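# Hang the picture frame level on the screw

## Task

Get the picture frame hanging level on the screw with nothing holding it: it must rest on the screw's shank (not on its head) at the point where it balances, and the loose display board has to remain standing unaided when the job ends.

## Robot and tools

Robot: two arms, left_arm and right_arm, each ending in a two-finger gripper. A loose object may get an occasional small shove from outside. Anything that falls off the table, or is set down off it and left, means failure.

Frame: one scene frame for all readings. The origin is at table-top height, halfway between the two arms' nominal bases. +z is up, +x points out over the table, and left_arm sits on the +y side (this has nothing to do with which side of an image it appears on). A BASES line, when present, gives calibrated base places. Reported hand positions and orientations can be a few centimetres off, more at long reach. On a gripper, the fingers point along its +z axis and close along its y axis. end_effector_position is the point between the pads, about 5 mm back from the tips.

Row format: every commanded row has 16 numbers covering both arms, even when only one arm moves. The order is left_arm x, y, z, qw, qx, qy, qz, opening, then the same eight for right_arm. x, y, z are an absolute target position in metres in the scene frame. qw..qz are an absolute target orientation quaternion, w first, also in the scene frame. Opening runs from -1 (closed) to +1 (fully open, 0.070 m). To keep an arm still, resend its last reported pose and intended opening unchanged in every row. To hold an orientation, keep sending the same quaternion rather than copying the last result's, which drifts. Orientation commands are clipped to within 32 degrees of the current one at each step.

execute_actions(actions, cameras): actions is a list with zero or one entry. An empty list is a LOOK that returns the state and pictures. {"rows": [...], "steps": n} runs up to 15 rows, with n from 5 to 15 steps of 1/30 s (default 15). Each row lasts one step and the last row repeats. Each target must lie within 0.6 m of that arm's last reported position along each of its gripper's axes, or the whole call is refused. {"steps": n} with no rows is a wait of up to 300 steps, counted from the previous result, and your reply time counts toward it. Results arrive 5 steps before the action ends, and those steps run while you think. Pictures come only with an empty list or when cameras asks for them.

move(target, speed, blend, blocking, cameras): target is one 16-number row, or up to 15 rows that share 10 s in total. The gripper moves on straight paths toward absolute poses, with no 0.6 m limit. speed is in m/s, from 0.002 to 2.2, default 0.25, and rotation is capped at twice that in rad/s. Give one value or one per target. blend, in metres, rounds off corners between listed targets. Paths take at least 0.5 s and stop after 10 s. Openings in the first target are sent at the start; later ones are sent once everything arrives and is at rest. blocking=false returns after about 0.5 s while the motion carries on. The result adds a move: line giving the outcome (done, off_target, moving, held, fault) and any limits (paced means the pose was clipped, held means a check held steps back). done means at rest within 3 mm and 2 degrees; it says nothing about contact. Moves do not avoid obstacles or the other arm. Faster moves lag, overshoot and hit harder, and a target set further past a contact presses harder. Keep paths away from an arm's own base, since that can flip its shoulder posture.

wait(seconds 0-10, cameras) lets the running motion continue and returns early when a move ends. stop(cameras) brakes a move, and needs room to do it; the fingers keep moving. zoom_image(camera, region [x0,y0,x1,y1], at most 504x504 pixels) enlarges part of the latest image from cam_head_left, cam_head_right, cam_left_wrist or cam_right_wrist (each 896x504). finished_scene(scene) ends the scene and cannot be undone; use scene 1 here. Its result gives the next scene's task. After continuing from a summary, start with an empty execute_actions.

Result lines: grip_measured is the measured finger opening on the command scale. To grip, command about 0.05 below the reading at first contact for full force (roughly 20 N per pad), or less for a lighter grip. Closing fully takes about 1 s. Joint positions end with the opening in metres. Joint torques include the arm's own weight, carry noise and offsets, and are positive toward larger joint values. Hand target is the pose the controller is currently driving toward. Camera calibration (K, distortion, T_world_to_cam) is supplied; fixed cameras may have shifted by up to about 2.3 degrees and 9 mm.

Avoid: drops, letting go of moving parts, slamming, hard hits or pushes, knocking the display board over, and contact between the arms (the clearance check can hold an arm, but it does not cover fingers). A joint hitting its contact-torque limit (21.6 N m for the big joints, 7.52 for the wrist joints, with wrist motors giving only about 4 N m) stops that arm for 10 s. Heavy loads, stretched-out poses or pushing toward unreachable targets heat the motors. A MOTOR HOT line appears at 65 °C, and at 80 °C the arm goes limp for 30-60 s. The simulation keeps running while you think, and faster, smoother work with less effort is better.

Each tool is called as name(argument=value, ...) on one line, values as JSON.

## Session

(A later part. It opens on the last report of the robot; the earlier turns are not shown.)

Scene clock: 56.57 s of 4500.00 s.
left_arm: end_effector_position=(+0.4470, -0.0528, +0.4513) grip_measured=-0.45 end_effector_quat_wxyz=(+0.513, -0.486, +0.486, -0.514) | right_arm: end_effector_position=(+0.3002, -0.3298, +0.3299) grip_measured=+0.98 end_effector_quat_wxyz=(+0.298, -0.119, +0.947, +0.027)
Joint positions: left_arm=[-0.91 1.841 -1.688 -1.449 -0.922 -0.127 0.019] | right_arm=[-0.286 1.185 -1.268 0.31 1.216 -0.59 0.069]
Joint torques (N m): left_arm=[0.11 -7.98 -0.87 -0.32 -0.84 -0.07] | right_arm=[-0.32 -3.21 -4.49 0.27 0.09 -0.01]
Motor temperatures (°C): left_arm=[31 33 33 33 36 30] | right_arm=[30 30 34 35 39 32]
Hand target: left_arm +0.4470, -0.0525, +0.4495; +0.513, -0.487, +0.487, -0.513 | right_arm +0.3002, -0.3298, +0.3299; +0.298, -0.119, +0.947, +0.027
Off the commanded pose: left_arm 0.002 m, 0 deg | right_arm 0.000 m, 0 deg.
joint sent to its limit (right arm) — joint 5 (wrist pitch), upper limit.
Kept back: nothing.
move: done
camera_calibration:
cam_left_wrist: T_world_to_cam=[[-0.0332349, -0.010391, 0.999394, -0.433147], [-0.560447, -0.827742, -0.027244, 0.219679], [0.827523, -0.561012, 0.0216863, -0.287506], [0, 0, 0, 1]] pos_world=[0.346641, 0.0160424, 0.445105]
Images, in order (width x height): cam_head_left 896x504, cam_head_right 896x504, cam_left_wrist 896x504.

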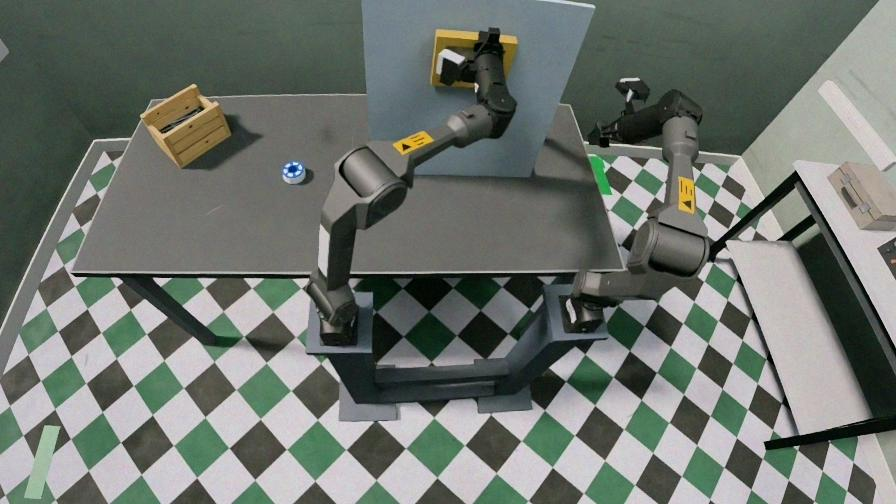

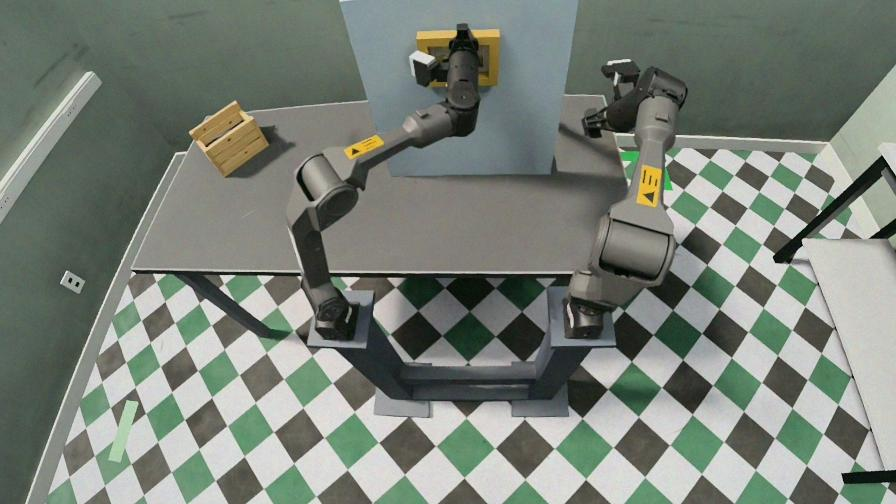

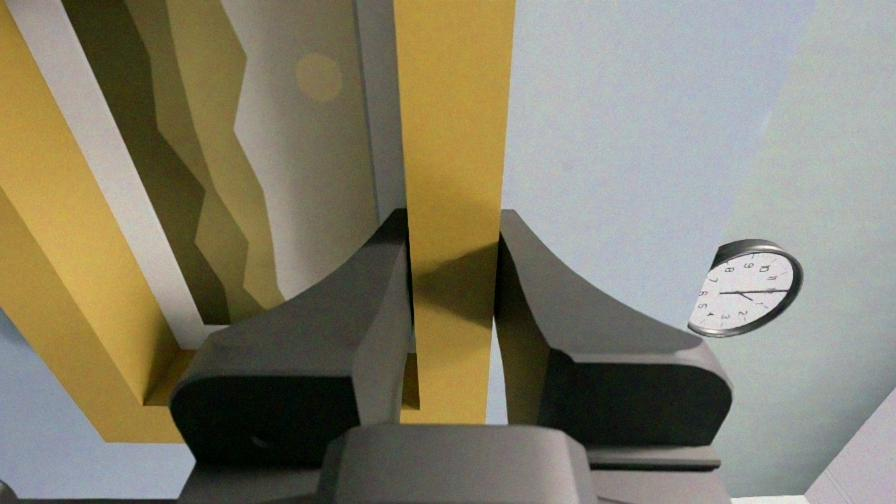

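move(target=[[0.447,-0.0528,0.4511,0.5129,-0.4867,0.4867,-0.5129,-0.44,0.3002,-0.3298,0.3299,0.298,-0.119,0.947,0.027,1],[0.447,-0.0528,0.4505,0.5129,-0.4867,0.4867,-0.5129,-0.2,0.3002,-0.3298,0.3299,0.298,-0.119,0.947,0.027,1]], speed=0.03, cameras=["cam_left_wrist","cam_head_left","cam_head_right"])

zoom_image(camera="cam_head_left", region=[400, 10, 540, 110])

zoom_image(camera="cam_head_right", region=[390, 10, 530, 110])

Scene clock: 58.83 s of 4500.00 s.
left_arm: end_effector_position=(+0.4476, -0.0530, +0.4486) grip_measured=-0.20 end_effector_quat_wxyz=(+0.513, -0.487, +0.488, -0.511) | right_arm: end_effector_position=(+0.3002, -0.3298, +0.3299) grip_measured=+0.98 end_effector_quat_wxyz=(+0.298, -0.119, +0.947, +0.027)
Joint positions: left_arm=[-0.91 1.845 -1.688 -1.456 -0.923 -0.121 0.028] | right_arm=[-0.286 1.185 -1.268 0.31 1.216 -0.59 0.069]
Joint torques (N m): left_arm=[-0.85 -9.08 -3.66 0.9 -0.39 -0.11] | right_arm=[-0.35 -3.2 -4.48 0.27 0.08 -0.03]
Motor temperatures (°C): left_arm=[31 33 33 33 36 30] | right_arm=[30 30 34 35 39 32]
Hand target: left_arm +0.4470, -0.0528, +0.4505; +0.513, -0.487, +0.487, -0.513 | right_arm +0.3002, -0.3298, +0.3299; +0.298, -0.119, +0.947, +0.027
Off the commanded pose: left_arm 0.002 m, 0 deg | right_arm 0.000 m, 0 deg.
joint sent to its limit (right arm) — joint 5 (wrist pitch), upper limit.
Kept back: nothing.
move: done
camera_calibration:
cam_left_wrist: T_world_to_cam=[[-0.0262415, -0.014437, 0.999551, -0.433866], [-0.559085, -0.828682, -0.0266469, 0.21886], [0.828695, -0.559534, 0.0136743, -0.284984], [0, 0, 0, 1]] pos_world=[0.347141, 0.0156436, 0.4434]
Images, in order (width x height): cam_head_left 896x504, cam_head_right 896x504, cam_left_wrist 896x504.

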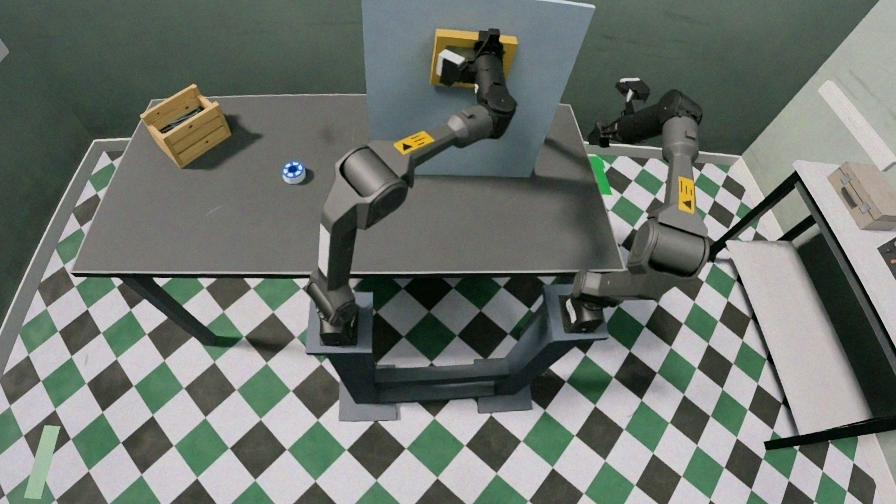

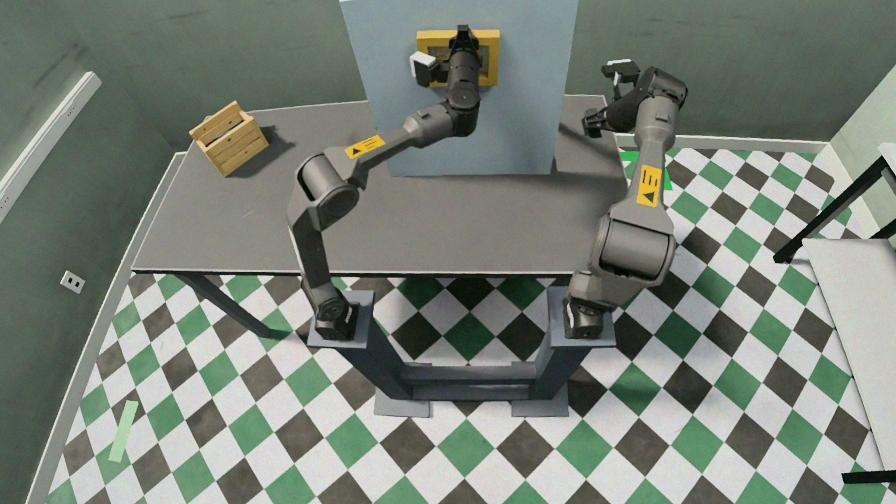

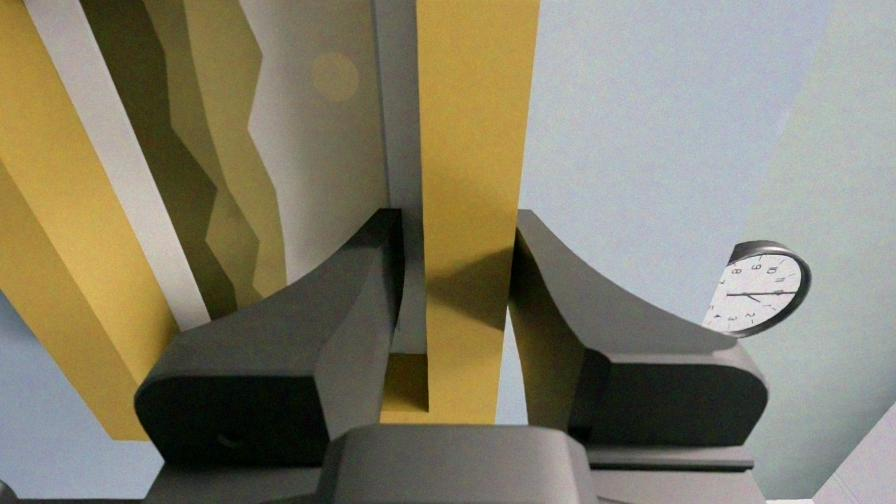

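Scaled by 3.600 from the camera's 896x504 image, which has a finer 1280x720 frame.

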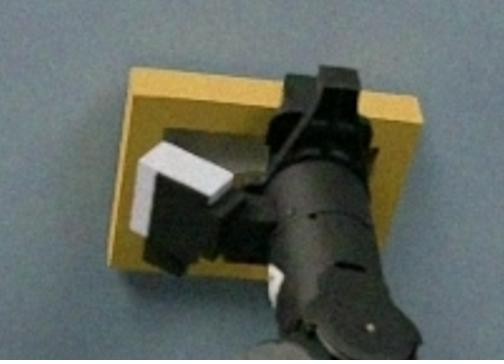

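Scaled by 3.600 from the camera's 896x504 image, which has a finer 1280x720 frame.

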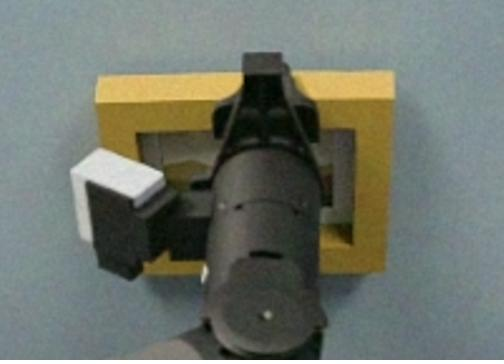

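move(target=[[0.447,-0.0528,0.451,0.5129,-0.4867,0.4867,-0.5129,-0.2,0.3002,-0.3298,0.3299,0.298,-0.119,0.947,0.027,1],[0.447,-0.0528,0.451,0.5129,-0.4867,0.4867,-0.5129,-0.6,0.3002,-0.3298,0.3299,0.298,-0.119,0.947,0.027,1],[0.447,-0.0528,0.456,0.5129,-0.4867,0.4867,-0.5129,-0.6,0.3002,-0.3298,0.3299,0.298,-0.119,0.947,0.027,1],[0.4515,-0.0528,0.456,0.5,-0.5,0.5,-0.5,-0.6,0.3002,-0.3298,0.3299,0.298,-0.119,0.947,0.027,1],[0.4515,-0.0528,0.4485,0.5,-0.5,0.5,-0.5,-0.6,0.3002,-0.3298,0.3299,0.298,-0.119,0.947,0.027,1]], speed=0.035, cameras=["cam_left_wrist","cam_head_left","cam_head_right"])

zoom_image(camera="cam_head_left", region=[400, 10, 540, 110])

zoom_image(camera="cam_head_right", region=[390, 10, 530, 110])

Scene clock: 62.80 s of 4500.00 s.
left_arm: end_effector_position=(+0.4503, -0.0540, +0.4517) grip_measured=-0.45 end_effector_quat_wxyz=(+0.500, -0.498, +0.499, -0.504) | right_arm: end_effector_position=(+0.3002, -0.3298, +0.3299) grip_measured=+0.98 end_effector_quat_wxyz=(+0.298, -0.119, +0.947, +0.027)
Joint positions: left_arm=[-0.904 1.852 -1.749 -1.55 -0.905 -0.028 0.019] | right_arm=[-0.286 1.185 -1.268 0.31 1.216 -0.59 0.069]
Joint torques (N m): left_arm=[8.89 -4.36 -0.1 -0.67 -0.81 -0.03] | right_arm=[-0.3 -3.14 -4.46 0.25 0.09 -0.06]
Motor temperatures (°C): left_arm=[31 33 33 33 36 30] | right_arm=[29 30 34 35 38 32]
Hand target: left_arm +0.4515, -0.0528, +0.4485; +0.500, -0.500, +0.500, -0.500 | right_arm +0.3002, -0.3298, +0.3299; +0.298, -0.119, +0.947, +0.027
Off the commanded pose: left_arm 0.004 m, 1 deg | right_arm 0.000 m, 0 deg.
joint sent to its limit (right arm) — joint 5 (wrist pitch), upper limit.
Kept back: nothing.
move: off_target (left_arm)
camera_calibration:
cam_left_wrist: T_world_to_cam=[[0.0166828, -0.00857936, 0.999824, -0.456025], [-0.564236, -0.82561, 0.00233024, 0.209088], [0.825445, -0.564175, -0.0186143, -0.272029], [0, 0, 0, 1]] pos_world=[0.350128, 0.0152411, 0.450394]
Images, in order (width x height): cam_head_left 896x504, cam_head_right 896x504, cam_left_wrist 896x504.

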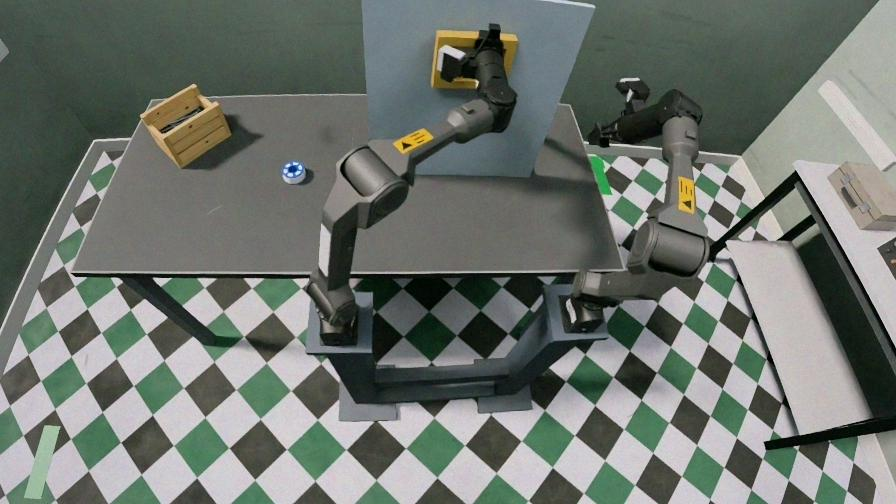

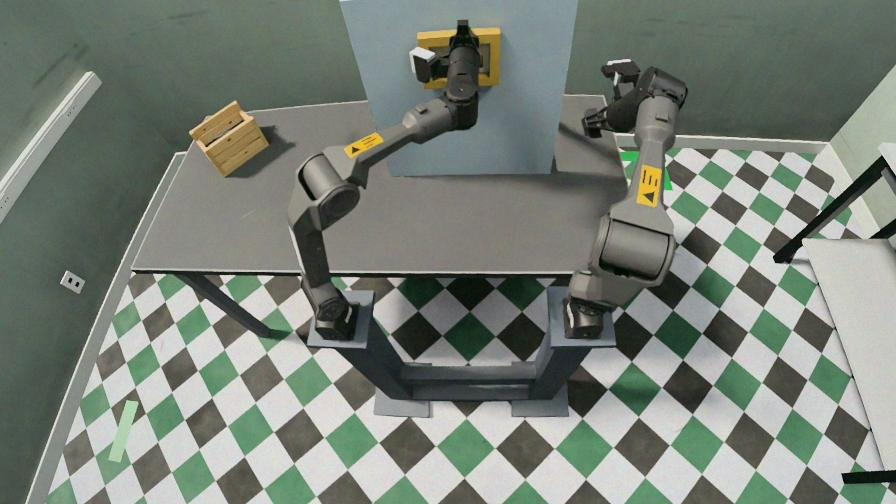

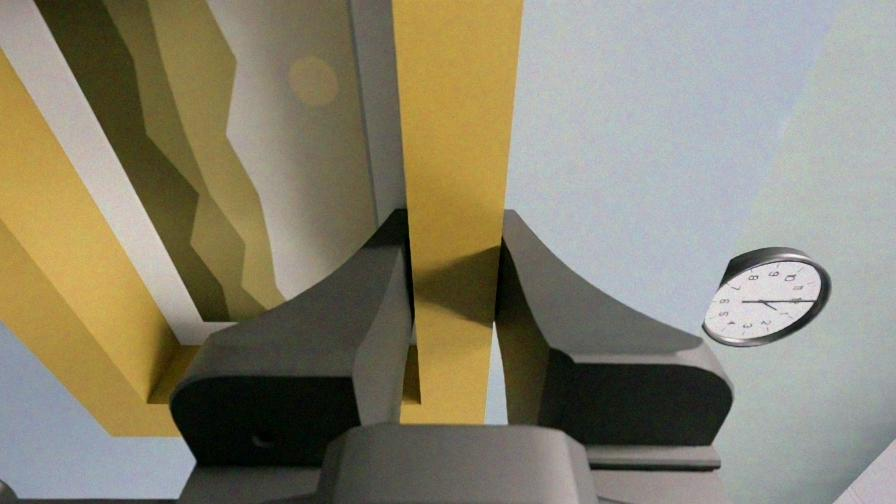

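Scaled by 3.600 from the camera's 896x504 image, which has a finer 1280x720 frame.

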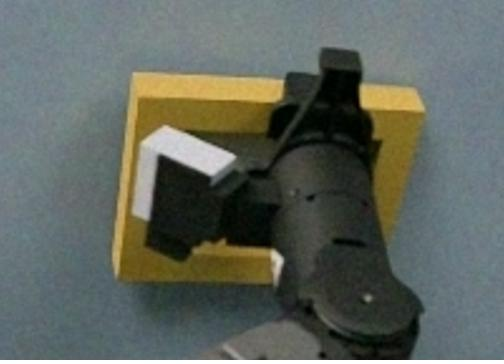

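Scaled by 3.600 from the camera's 896x504 image, which has a finer 1280x720 frame.

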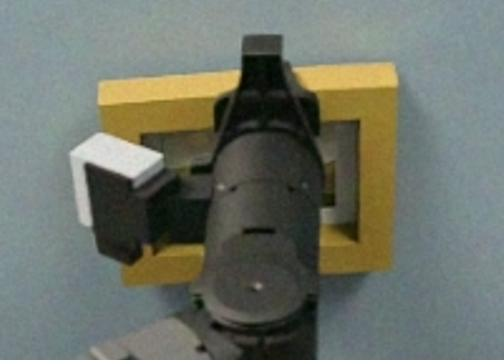

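move(target=[[0.4495,-0.0535,0.4565,0.5,-0.5,0.5,-0.5,-0.6,0.3002,-0.3298,0.3299,0.298,-0.119,0.947,0.027,1],[0.448,-0.0492,0.4565,0.5129,-0.4867,0.4867,-0.5129,-0.6,0.3002,-0.3298,0.3299,0.298,-0.119,0.947,0.027,1],[0.448,-0.0492,0.4485,0.5129,-0.4867,0.4867,-0.5129,-0.6,0.3002,-0.3298,0.3299,0.298,-0.119,0.947,0.027,1]], speed=0.035, cameras=["cam_left_wrist","cam_head_left","cam_head_right"])

zoom_image(camera="cam_head_left", region=[400, 10, 540, 110])

zoom_image(camera="cam_head_right", region=[390, 10, 530, 110])

Scene clock: 66.80 s of 4500.00 s.
left_arm: end_effector_position=(+0.4492, -0.0472, +0.4502) grip_measured=-0.45 end_effector_quat_wxyz=(+0.514, -0.487, +0.484, -0.513) | right_arm: end_effector_position=(+0.3002, -0.3298, +0.3299) grip_measured=+0.98 end_effector_quat_wxyz=(+0.298, -0.119, +0.947, +0.027)
Joint positions: left_arm=[-0.897 1.833 -1.672 -1.442 -0.915 -0.139 0.019] | right_arm=[-0.286 1.185 -1.268 0.31 1.216 -0.59 0.069]
Joint torques (N m): left_arm=[1.91 -8.61 -0.97 -0.3 -2.22 0.08] | right_arm=[-0.32 -3.09 -4.42 0.25 0.09 -0.11]
Motor temperatures (°C): left_arm=[31 33 33 34 38 30] | right_arm=[29 30 34 35 38 32]
Hand target: left_arm +0.4480, -0.0492, +0.4485; +0.513, -0.487, +0.487, -0.513 | right_arm +0.3002, -0.3298, +0.3299; +0.298, -0.119, +0.947, +0.027
Off the commanded pose: left_arm 0.003 m, 0 deg | right_arm 0.000 m, 0 deg.
joint sent to its limit (right arm) — joint 5 (wrist pitch), upper limit.
Kept back: nothing.
move: done
camera_calibration:
cam_left_wrist: T_world_to_cam=[[-0.0328651, -0.00954791, 0.999414, -0.432085], [-0.556665, -0.830323, -0.026238, 0.223284], [0.830087, -0.557201, 0.0219736, -0.28738], [0, 0, 0, 1]] pos_world=[0.348644, 0.0211433, 0.444005]
Images, in order (width x height): cam_head_left 896x504, cam_head_right 896x504, cam_left_wrist 896x504.

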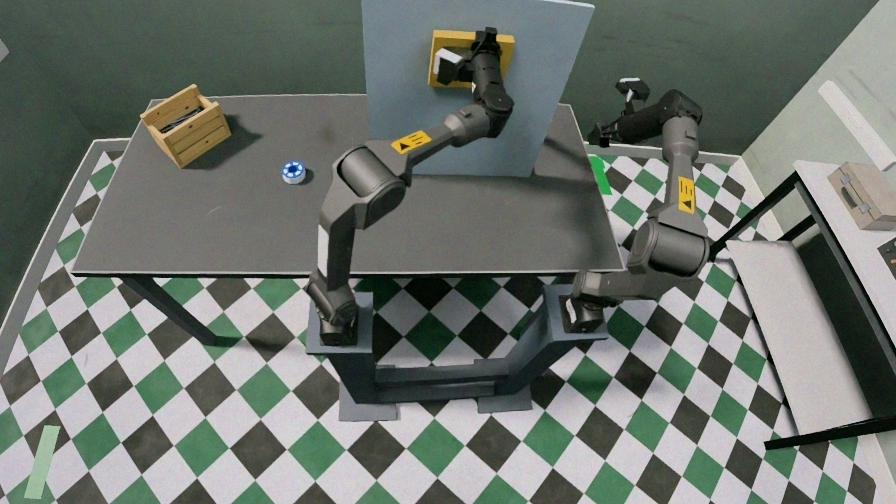

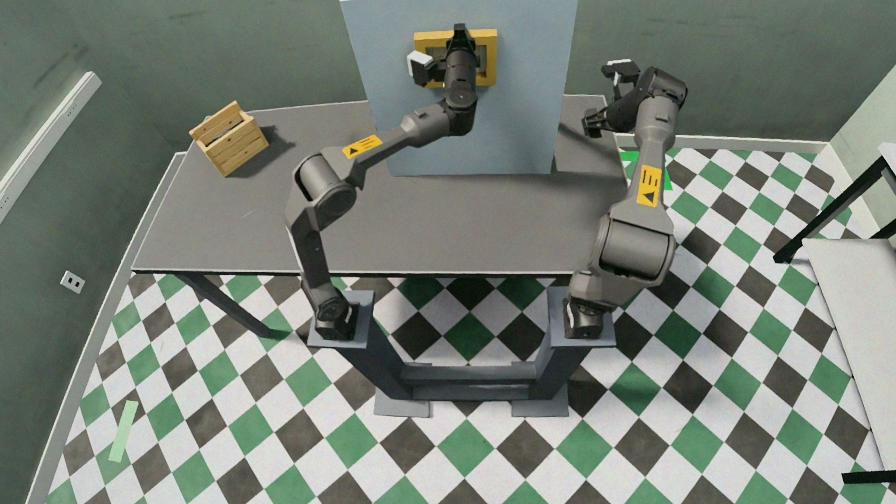

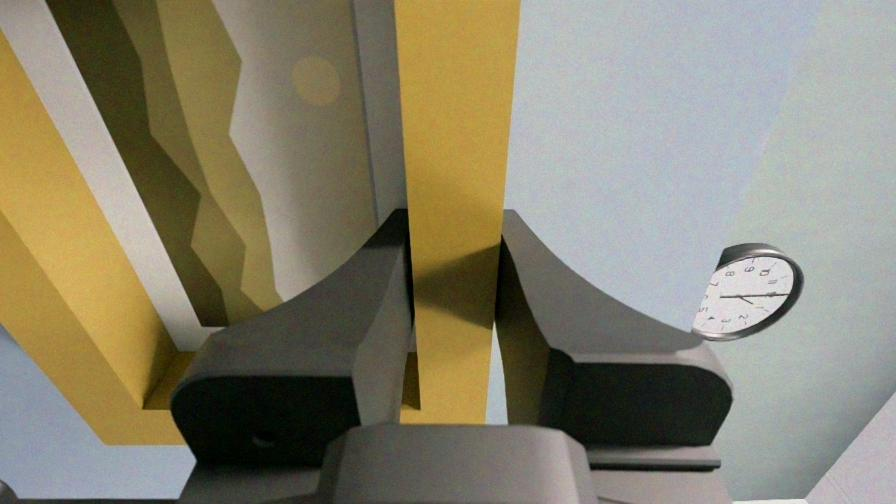

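Scaled by 3.600 from the camera's 896x504 image, which has a finer 1280x720 frame.

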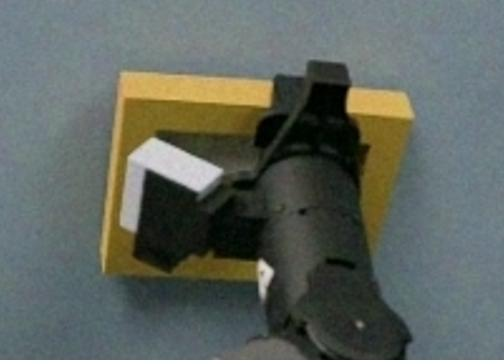

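Scaled by 3.600 from the camera's 896x504 image, which has a finer 1280x720 frame.

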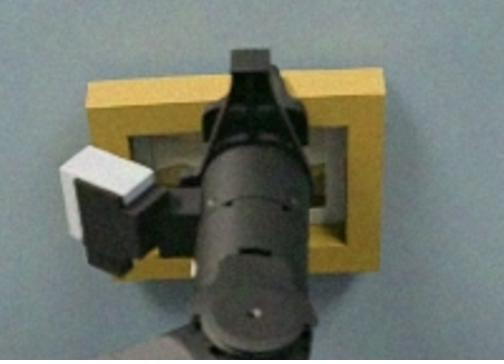

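move(target=[[0.448,-0.0475,0.4545,0.5129,-0.4867,0.4867,-0.5129,-0.6,0.3002,-0.3298,0.3299,0.298,-0.119,0.947,0.027,1],[0.448,-0.0495,0.4545,0.5129,-0.4867,0.4867,-0.5129,-0.6,0.3002,-0.3298,0.3299,0.298,-0.119,0.947,0.027,1]], speed=0.04, cameras=["cam_head_left","cam_head_right"])

zoom_image(camera="cam_head_left", region=[400, 10, 540, 110])

zoom_image(camera="cam_head_right", region=[390, 10, 530, 110])

Scene clock: 68.73 s of 4500.00 s.
left_arm: end_effector_position=(+0.4481, -0.0504, +0.4531) grip_measured=-0.45 end_effector_quat_wxyz=(+0.513, -0.486, +0.488, -0.512) | right_arm: end_effector_position=(+0.3002, -0.3298, +0.3299) grip_measured=+0.98 end_effector_quat_wxyz=(+0.298, -0.119, +0.947, +0.027)
Joint positions: left_arm=[-0.904 1.837 -1.695 -1.464 -0.914 -0.107 0.019] | right_arm=[-0.286 1.185 -1.268 0.31 1.216 -0.59 0.069]
Joint torques (N m): left_arm=[-2.51 -8.65 -3.96 0.96 0.55 0.08] | right_arm=[-0.3 -3.05 -4.42 0.24 0.09 -0.12]
Motor temperatures (°C): left_arm=[31 33 33 34 38 30] | right_arm=[29 30 34 35 38 32]
Hand target: left_arm +0.4480, -0.0495, +0.4545; +0.513, -0.487, +0.487, -0.513 | right_arm +0.3002, -0.3298, +0.3299; +0.298, -0.119, +0.947, +0.027
Off the commanded pose: left_arm 0.002 m, 0 deg | right_arm 0.000 m, 0 deg.
joint sent to its limit (right arm) — joint 5 (wrist pitch), upper limit.
Kept back: nothing.
move: done
Images, in order (width x height): cam_head_left 896x504, cam_head_right 896x504.

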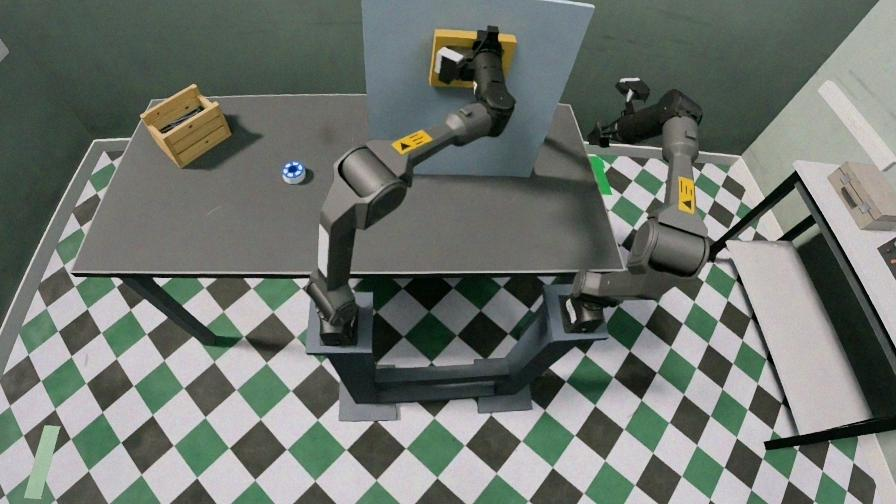

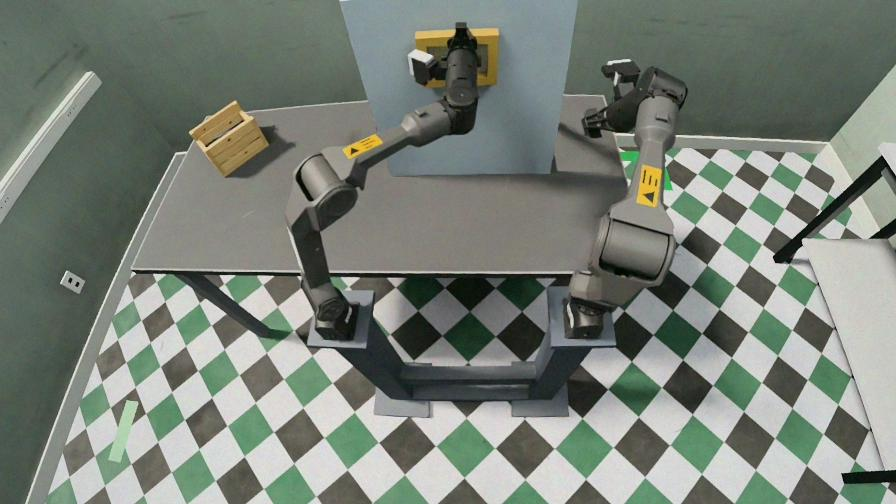

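Scaled by 3.600 from the camera's 896x504 image, which has a finer 1280x720 frame.

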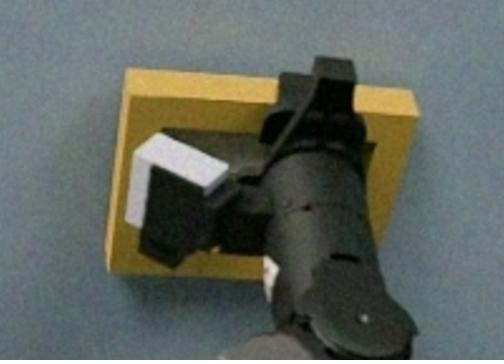

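Scaled by 3.600 from the camera's 896x504 image, which has a finer 1280x720 frame.

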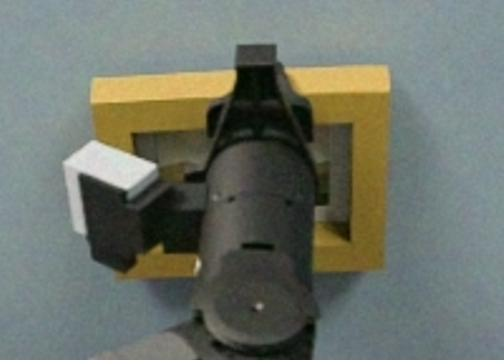

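move(target=[[0.448,-0.0486,0.4535,0.5129,-0.4867,0.4867,-0.5129,-0.6,0.3002,-0.3298,0.3299,0.298,-0.119,0.947,0.027,1],[0.448,-0.0486,0.4495,0.5129,-0.4867,0.4867,-0.5129,-0.6,0.3002,-0.3298,0.3299,0.298,-0.119,0.947,0.027,1]], speed=0.03, cameras=["cam_head_left","cam_head_right"])

zoom_image(camera="cam_head_left", region=[400, 10, 540, 110])

zoom_image(camera="cam_head_right", region=[390, 10, 530, 110])

Scene clock: 72.30 s of 4500.00 s.
left_arm: end_effector_position=(+0.4476, -0.0490, +0.4514) grip_measured=-0.45 end_effector_quat_wxyz=(+0.513, -0.485, +0.486, -0.515) | right_arm: end_effector_position=(+0.3002, -0.3298, +0.3299) grip_measured=+0.98 end_effector_quat_wxyz=(+0.298, -0.119, +0.947, +0.027)
Joint positions: left_arm=[-0.902 1.831 -1.673 -1.445 -0.913 -0.134 0.019] | right_arm=[-0.286 1.185 -1.268 0.31 1.216 -0.59 0.069]
Joint torques (N m): left_arm=[0.05 -8.61 -1.35 -0.05 -1.02 -0.01] | right_arm=[-0.3 -3.03 -4.45 0.23 0.09 -0.11]
Motor temperatures (°C): left_arm=[31 33 33 34 38 30] | right_arm=[29 30 34 35 38 32]
Hand target: left_arm +0.4480, -0.0486, +0.4495; +0.513, -0.487, +0.487, -0.513 | right_arm +0.3002, -0.3298, +0.3299; +0.298, -0.119, +0.947, +0.027
Off the commanded pose: left_arm 0.002 m, 0 deg | right_arm 0.000 m, 0 deg.
joint sent to its limit (right arm) — joint 5 (wrist pitch), upper limit.
Kept back: nothing.
move: done
Images, in order (width x height): cam_head_left 896x504, cam_head_right 896x504.

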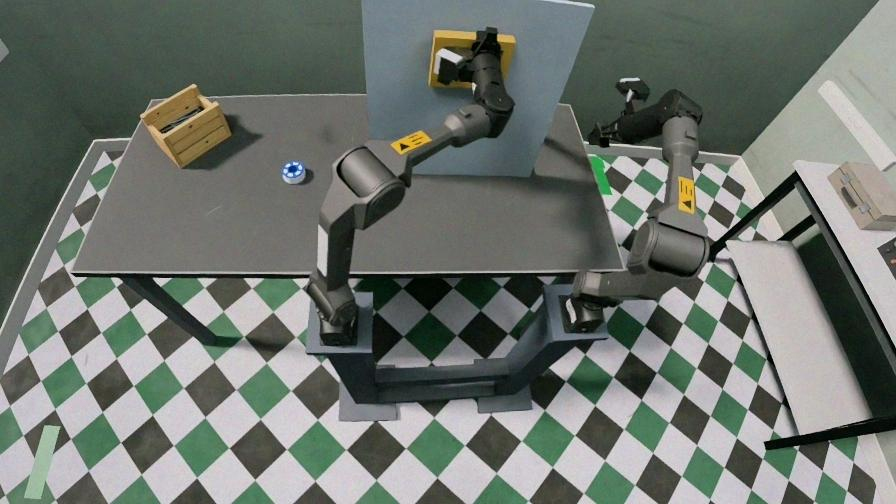

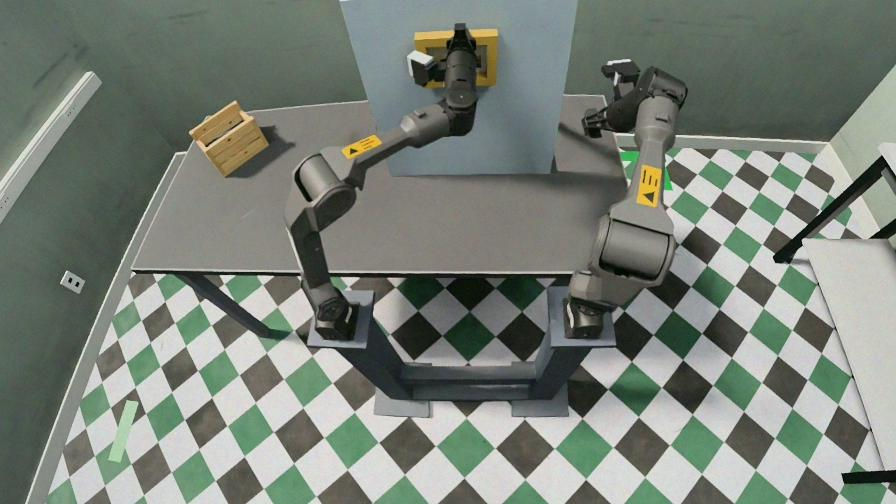

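Scaled by 3.600 from the camera's 896x504 image, which has a finer 1280x720 frame.

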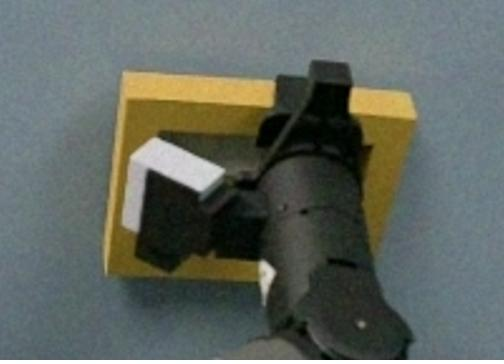

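Scaled by 3.600 from the camera's 896x504 image, which has a finer 1280x720 frame.

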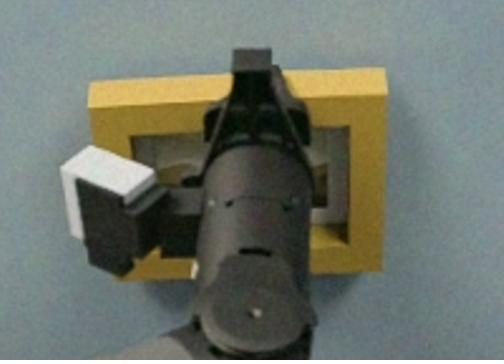

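move(target=[[0.448,-0.0488,0.4508,0.5129,-0.4867,0.4867,-0.5129,-0.43,0.3002,-0.3298,0.3299,0.298,-0.119,0.947,0.027,1],[0.448,-0.0488,0.450,0.5129,-0.4867,0.4867,-0.5129,-0.15,0.3002,-0.3298,0.3299,0.298,-0.119,0.947,0.027,1]], speed=0.03, cameras=["cam_left_wrist","cam_head_left","cam_head_right"])

zoom_image(camera="cam_head_left", region=[400, 10, 540, 110])

zoom_image(camera="cam_head_right", region=[390, 10, 530, 110])

Scene clock: 74.83 s of 4500.00 s.
left_arm: end_effector_position=(+0.4486, -0.0492, +0.4481) grip_measured=-0.15 end_effector_quat_wxyz=(+0.513, -0.487, +0.488, -0.511) | right_arm: end_effector_position=(+0.3002, -0.3298, +0.3299) grip_measured=+0.98 end_effector_quat_wxyz=(+0.298, -0.119, +0.947, +0.027)
Joint positions: left_arm=[-0.901 1.835 -1.672 -1.449 -0.914 -0.131 0.03] | right_arm=[-0.286 1.185 -1.268 0.31 1.216 -0.59 0.069]
Joint torques (N m): left_arm=[-0.98 -8.73 -3.65 0.87 -0.43 -0.14] | right_arm=[-0.27 -3.02 -4.41 0.22 0.08 -0.11]
Motor temperatures (°C): left_arm=[31 33 33 34 37 30] | right_arm=[29 30 34 35 38 32]
Hand target: left_arm +0.4480, -0.0488, +0.4500; +0.513, -0.487, +0.487, -0.513 | right_arm +0.3002, -0.3298, +0.3299; +0.298, -0.119, +0.947, +0.027
Off the commanded pose: left_arm 0.002 m, 0 deg | right_arm 0.000 m, 0 deg.
joint sent to its limit (right arm) — joint 5 (wrist pitch), upper limit.
Kept back: nothing.
move: done
camera_calibration:
cam_left_wrist: T_world_to_cam=[[-0.0261694, -0.0144751, 0.999553, -0.433306], [-0.559685, -0.828277, -0.026648, 0.222895], [0.828292, -0.560132, 0.013574, -0.28351], [0, 0, 0, 1]] pos_world=[0.34824, 0.0195434, 0.4429]
Images, in order (width x height): cam_head_left 896x504, cam_head_right 896x504, cam_left_wrist 896x504.

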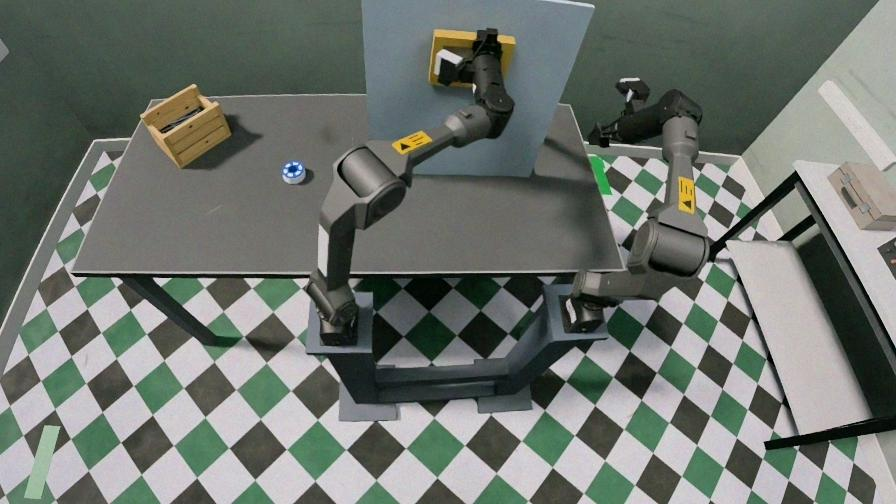

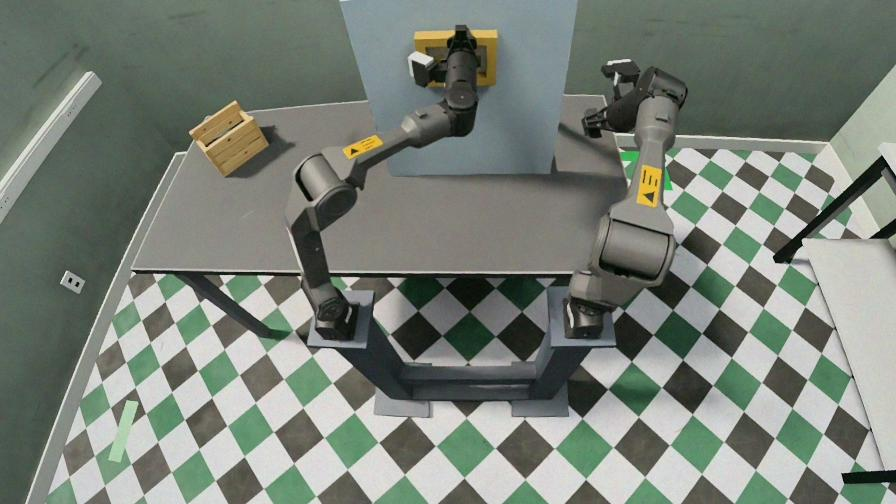

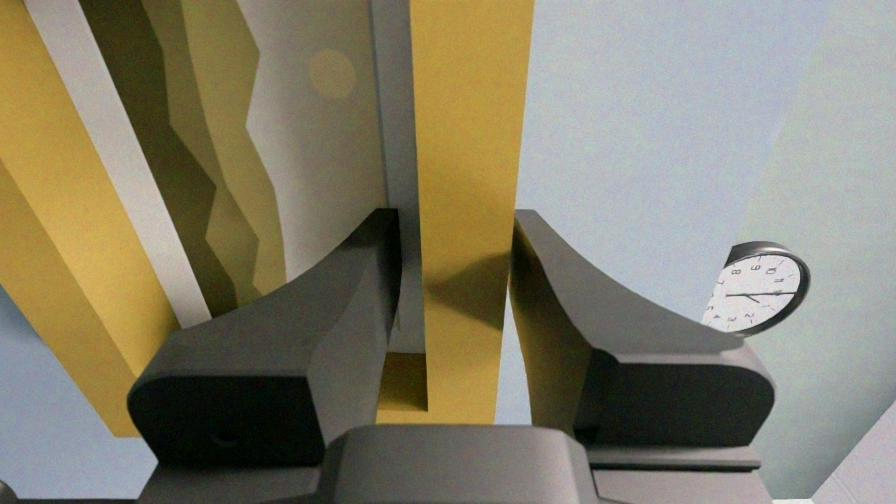

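Scaled by 3.600 from the camera's 896x504 image, which has a finer 1280x720 frame.

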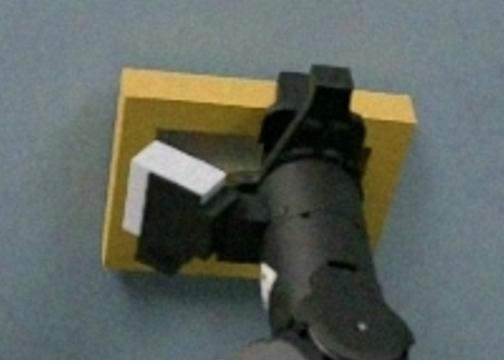

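Scaled by 3.600 from the camera's 896x504 image, which has a finer 1280x720 frame.

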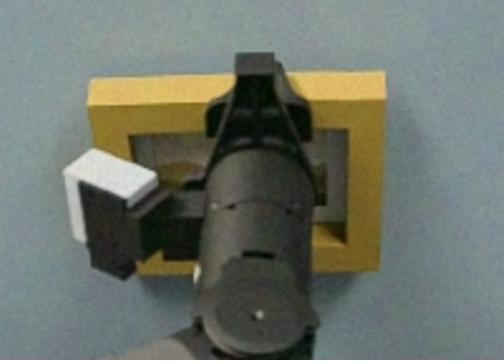

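move(target=[[0.4475,-0.0490,0.4512,0.5192,-0.4800,0.4800,-0.5192,-0.2,0.3002,-0.3298,0.3299,0.298,-0.119,0.947,0.027,1],[0.4475,-0.0490,0.4516,0.5192,-0.4800,0.4800,-0.5192,-0.55,0.3002,-0.3298,0.3299,0.298,-0.119,0.947,0.027,1],[0.4475,-0.0490,0.4525,0.5192,-0.4800,0.4800,-0.5192,-0.55,0.3002,-0.3298,0.3299,0.298,-0.119,0.947,0.027,1],[0.4525,-0.0490,0.4525,0.5192,-0.4800,0.4800,-0.5192,-0.55,0.3002,-0.3298,0.3299,0.298,-0.119,0.947,0.027,1],[0.4525,-0.0490,0.4495,0.5192,-0.4800,0.4800,-0.5192,-0.55,0.3002,-0.3298,0.3299,0.298,-0.119,0.947,0.027,1]], speed=0.035, cameras=["cam_left_wrist","cam_head_left","cam_head_right"])

zoom_image(camera="cam_head_left", region=[400, 10, 540, 110])

zoom_image(camera="cam_head_right", region=[390, 10, 530, 110])

Scene clock: 79.20 s of 4500.00 s.
left_arm: end_effector_position=(+0.4511, -0.0501, +0.4523) grip_measured=-0.45 end_effector_quat_wxyz=(+0.519, -0.478, +0.479, -0.522) | right_arm: end_effector_position=(+0.3002, -0.3298, +0.3299) grip_measured=+0.98 end_effector_quat_wxyz=(+0.298, -0.119, +0.947, +0.027)
Joint positions: left_arm=[-0.895 1.842 -1.669 -1.397 -0.911 -0.177 0.019] | right_arm=[-0.286 1.185 -1.268 0.31 1.216 -0.59 0.069]
Joint torques (N m): left_arm=[6.69 -5.7 -1.87 0.23 0.36 -0.11] | right_arm=[-0.23 -2.96 -4.42 0.21 0.08 -0.09]
Motor temperatures (°C): left_arm=[31 33 33 34 37 30] | right_arm=[29 30 34 35 38 32]
Hand target: left_arm +0.4525, -0.0490, +0.4495; +0.519, -0.480, +0.480, -0.519 | right_arm +0.3002, -0.3298, +0.3299; +0.298, -0.119, +0.947, +0.027
Off the commanded pose: left_arm 0.003 m, 0 deg | right_arm 0.000 m, 0 deg.
joint sent to its limit (right arm) — joint 5 (wrist pitch), upper limit.
Kept back: nothing.
move: done
camera_calibration:
cam_left_wrist: T_world_to_cam=[[-0.0607863, -0.00898225, 0.99811, -0.420954], [-0.561461, -0.826455, -0.0416313, 0.23132], [0.825267, -0.562931, 0.0451939, -0.299243], [0, 0, 0, 1]] pos_world=[0.351244, 0.0189415, 0.443312]
Images, in order (width x height): cam_head_left 896x504, cam_head_right 896x504, cam_left_wrist 896x504.

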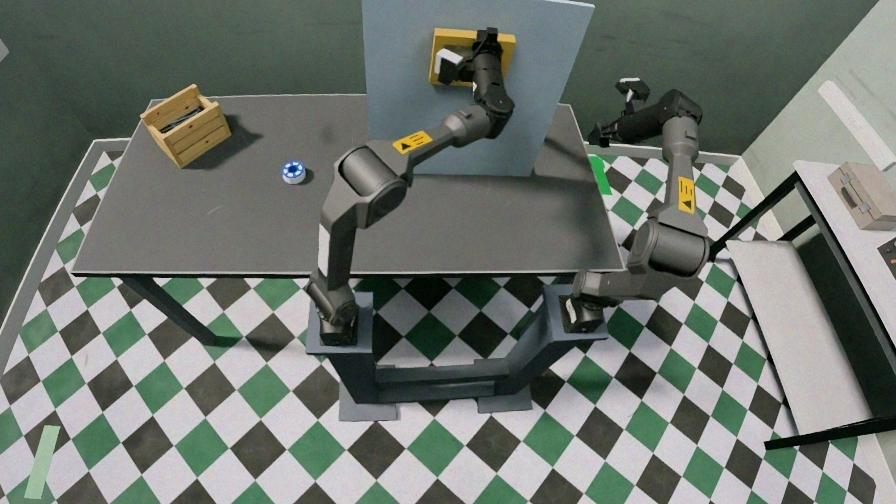

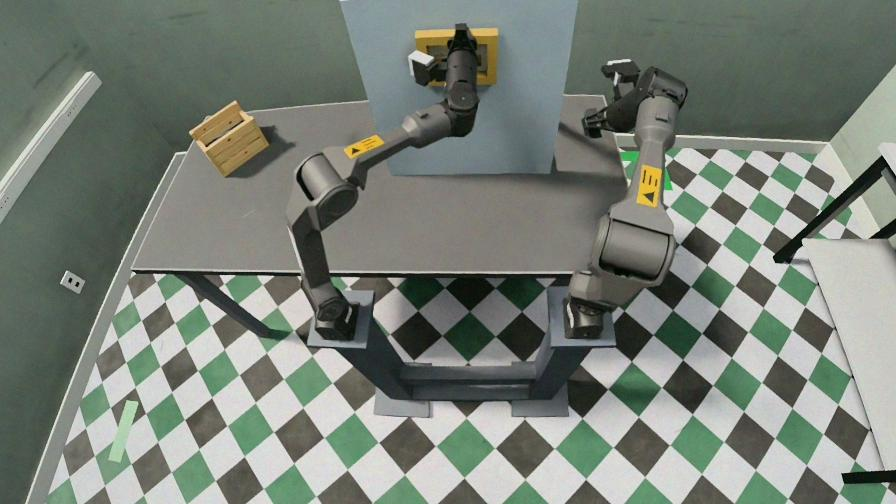

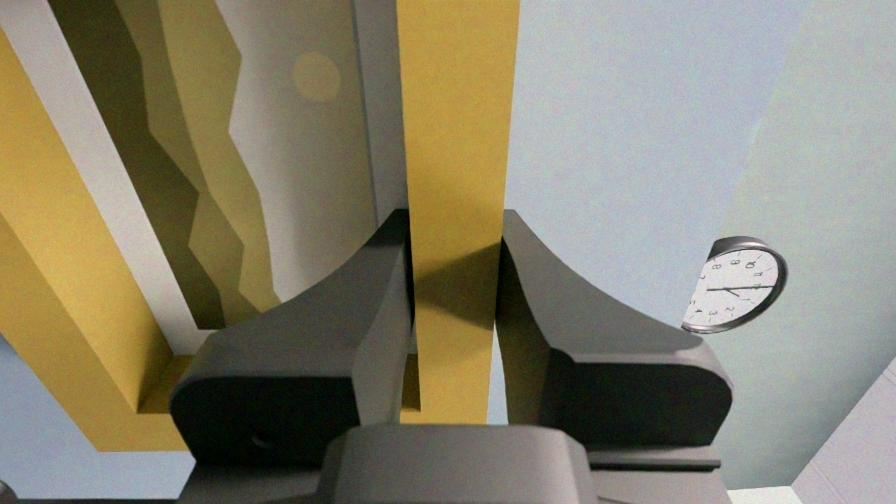

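Scaled by 3.600 from the camera's 896x504 image, which has a finer 1280x720 frame.

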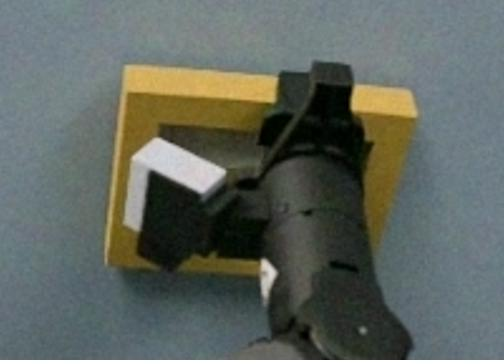

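Scaled by 3.600 from the camera's 896x504 image, which has a finer 1280x720 frame.

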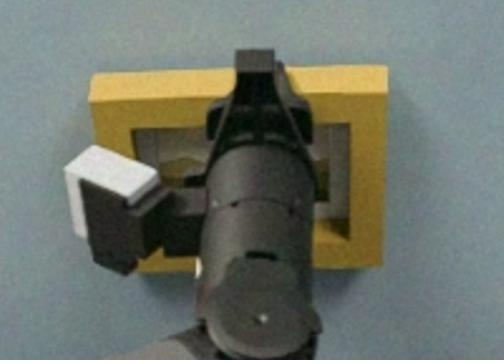

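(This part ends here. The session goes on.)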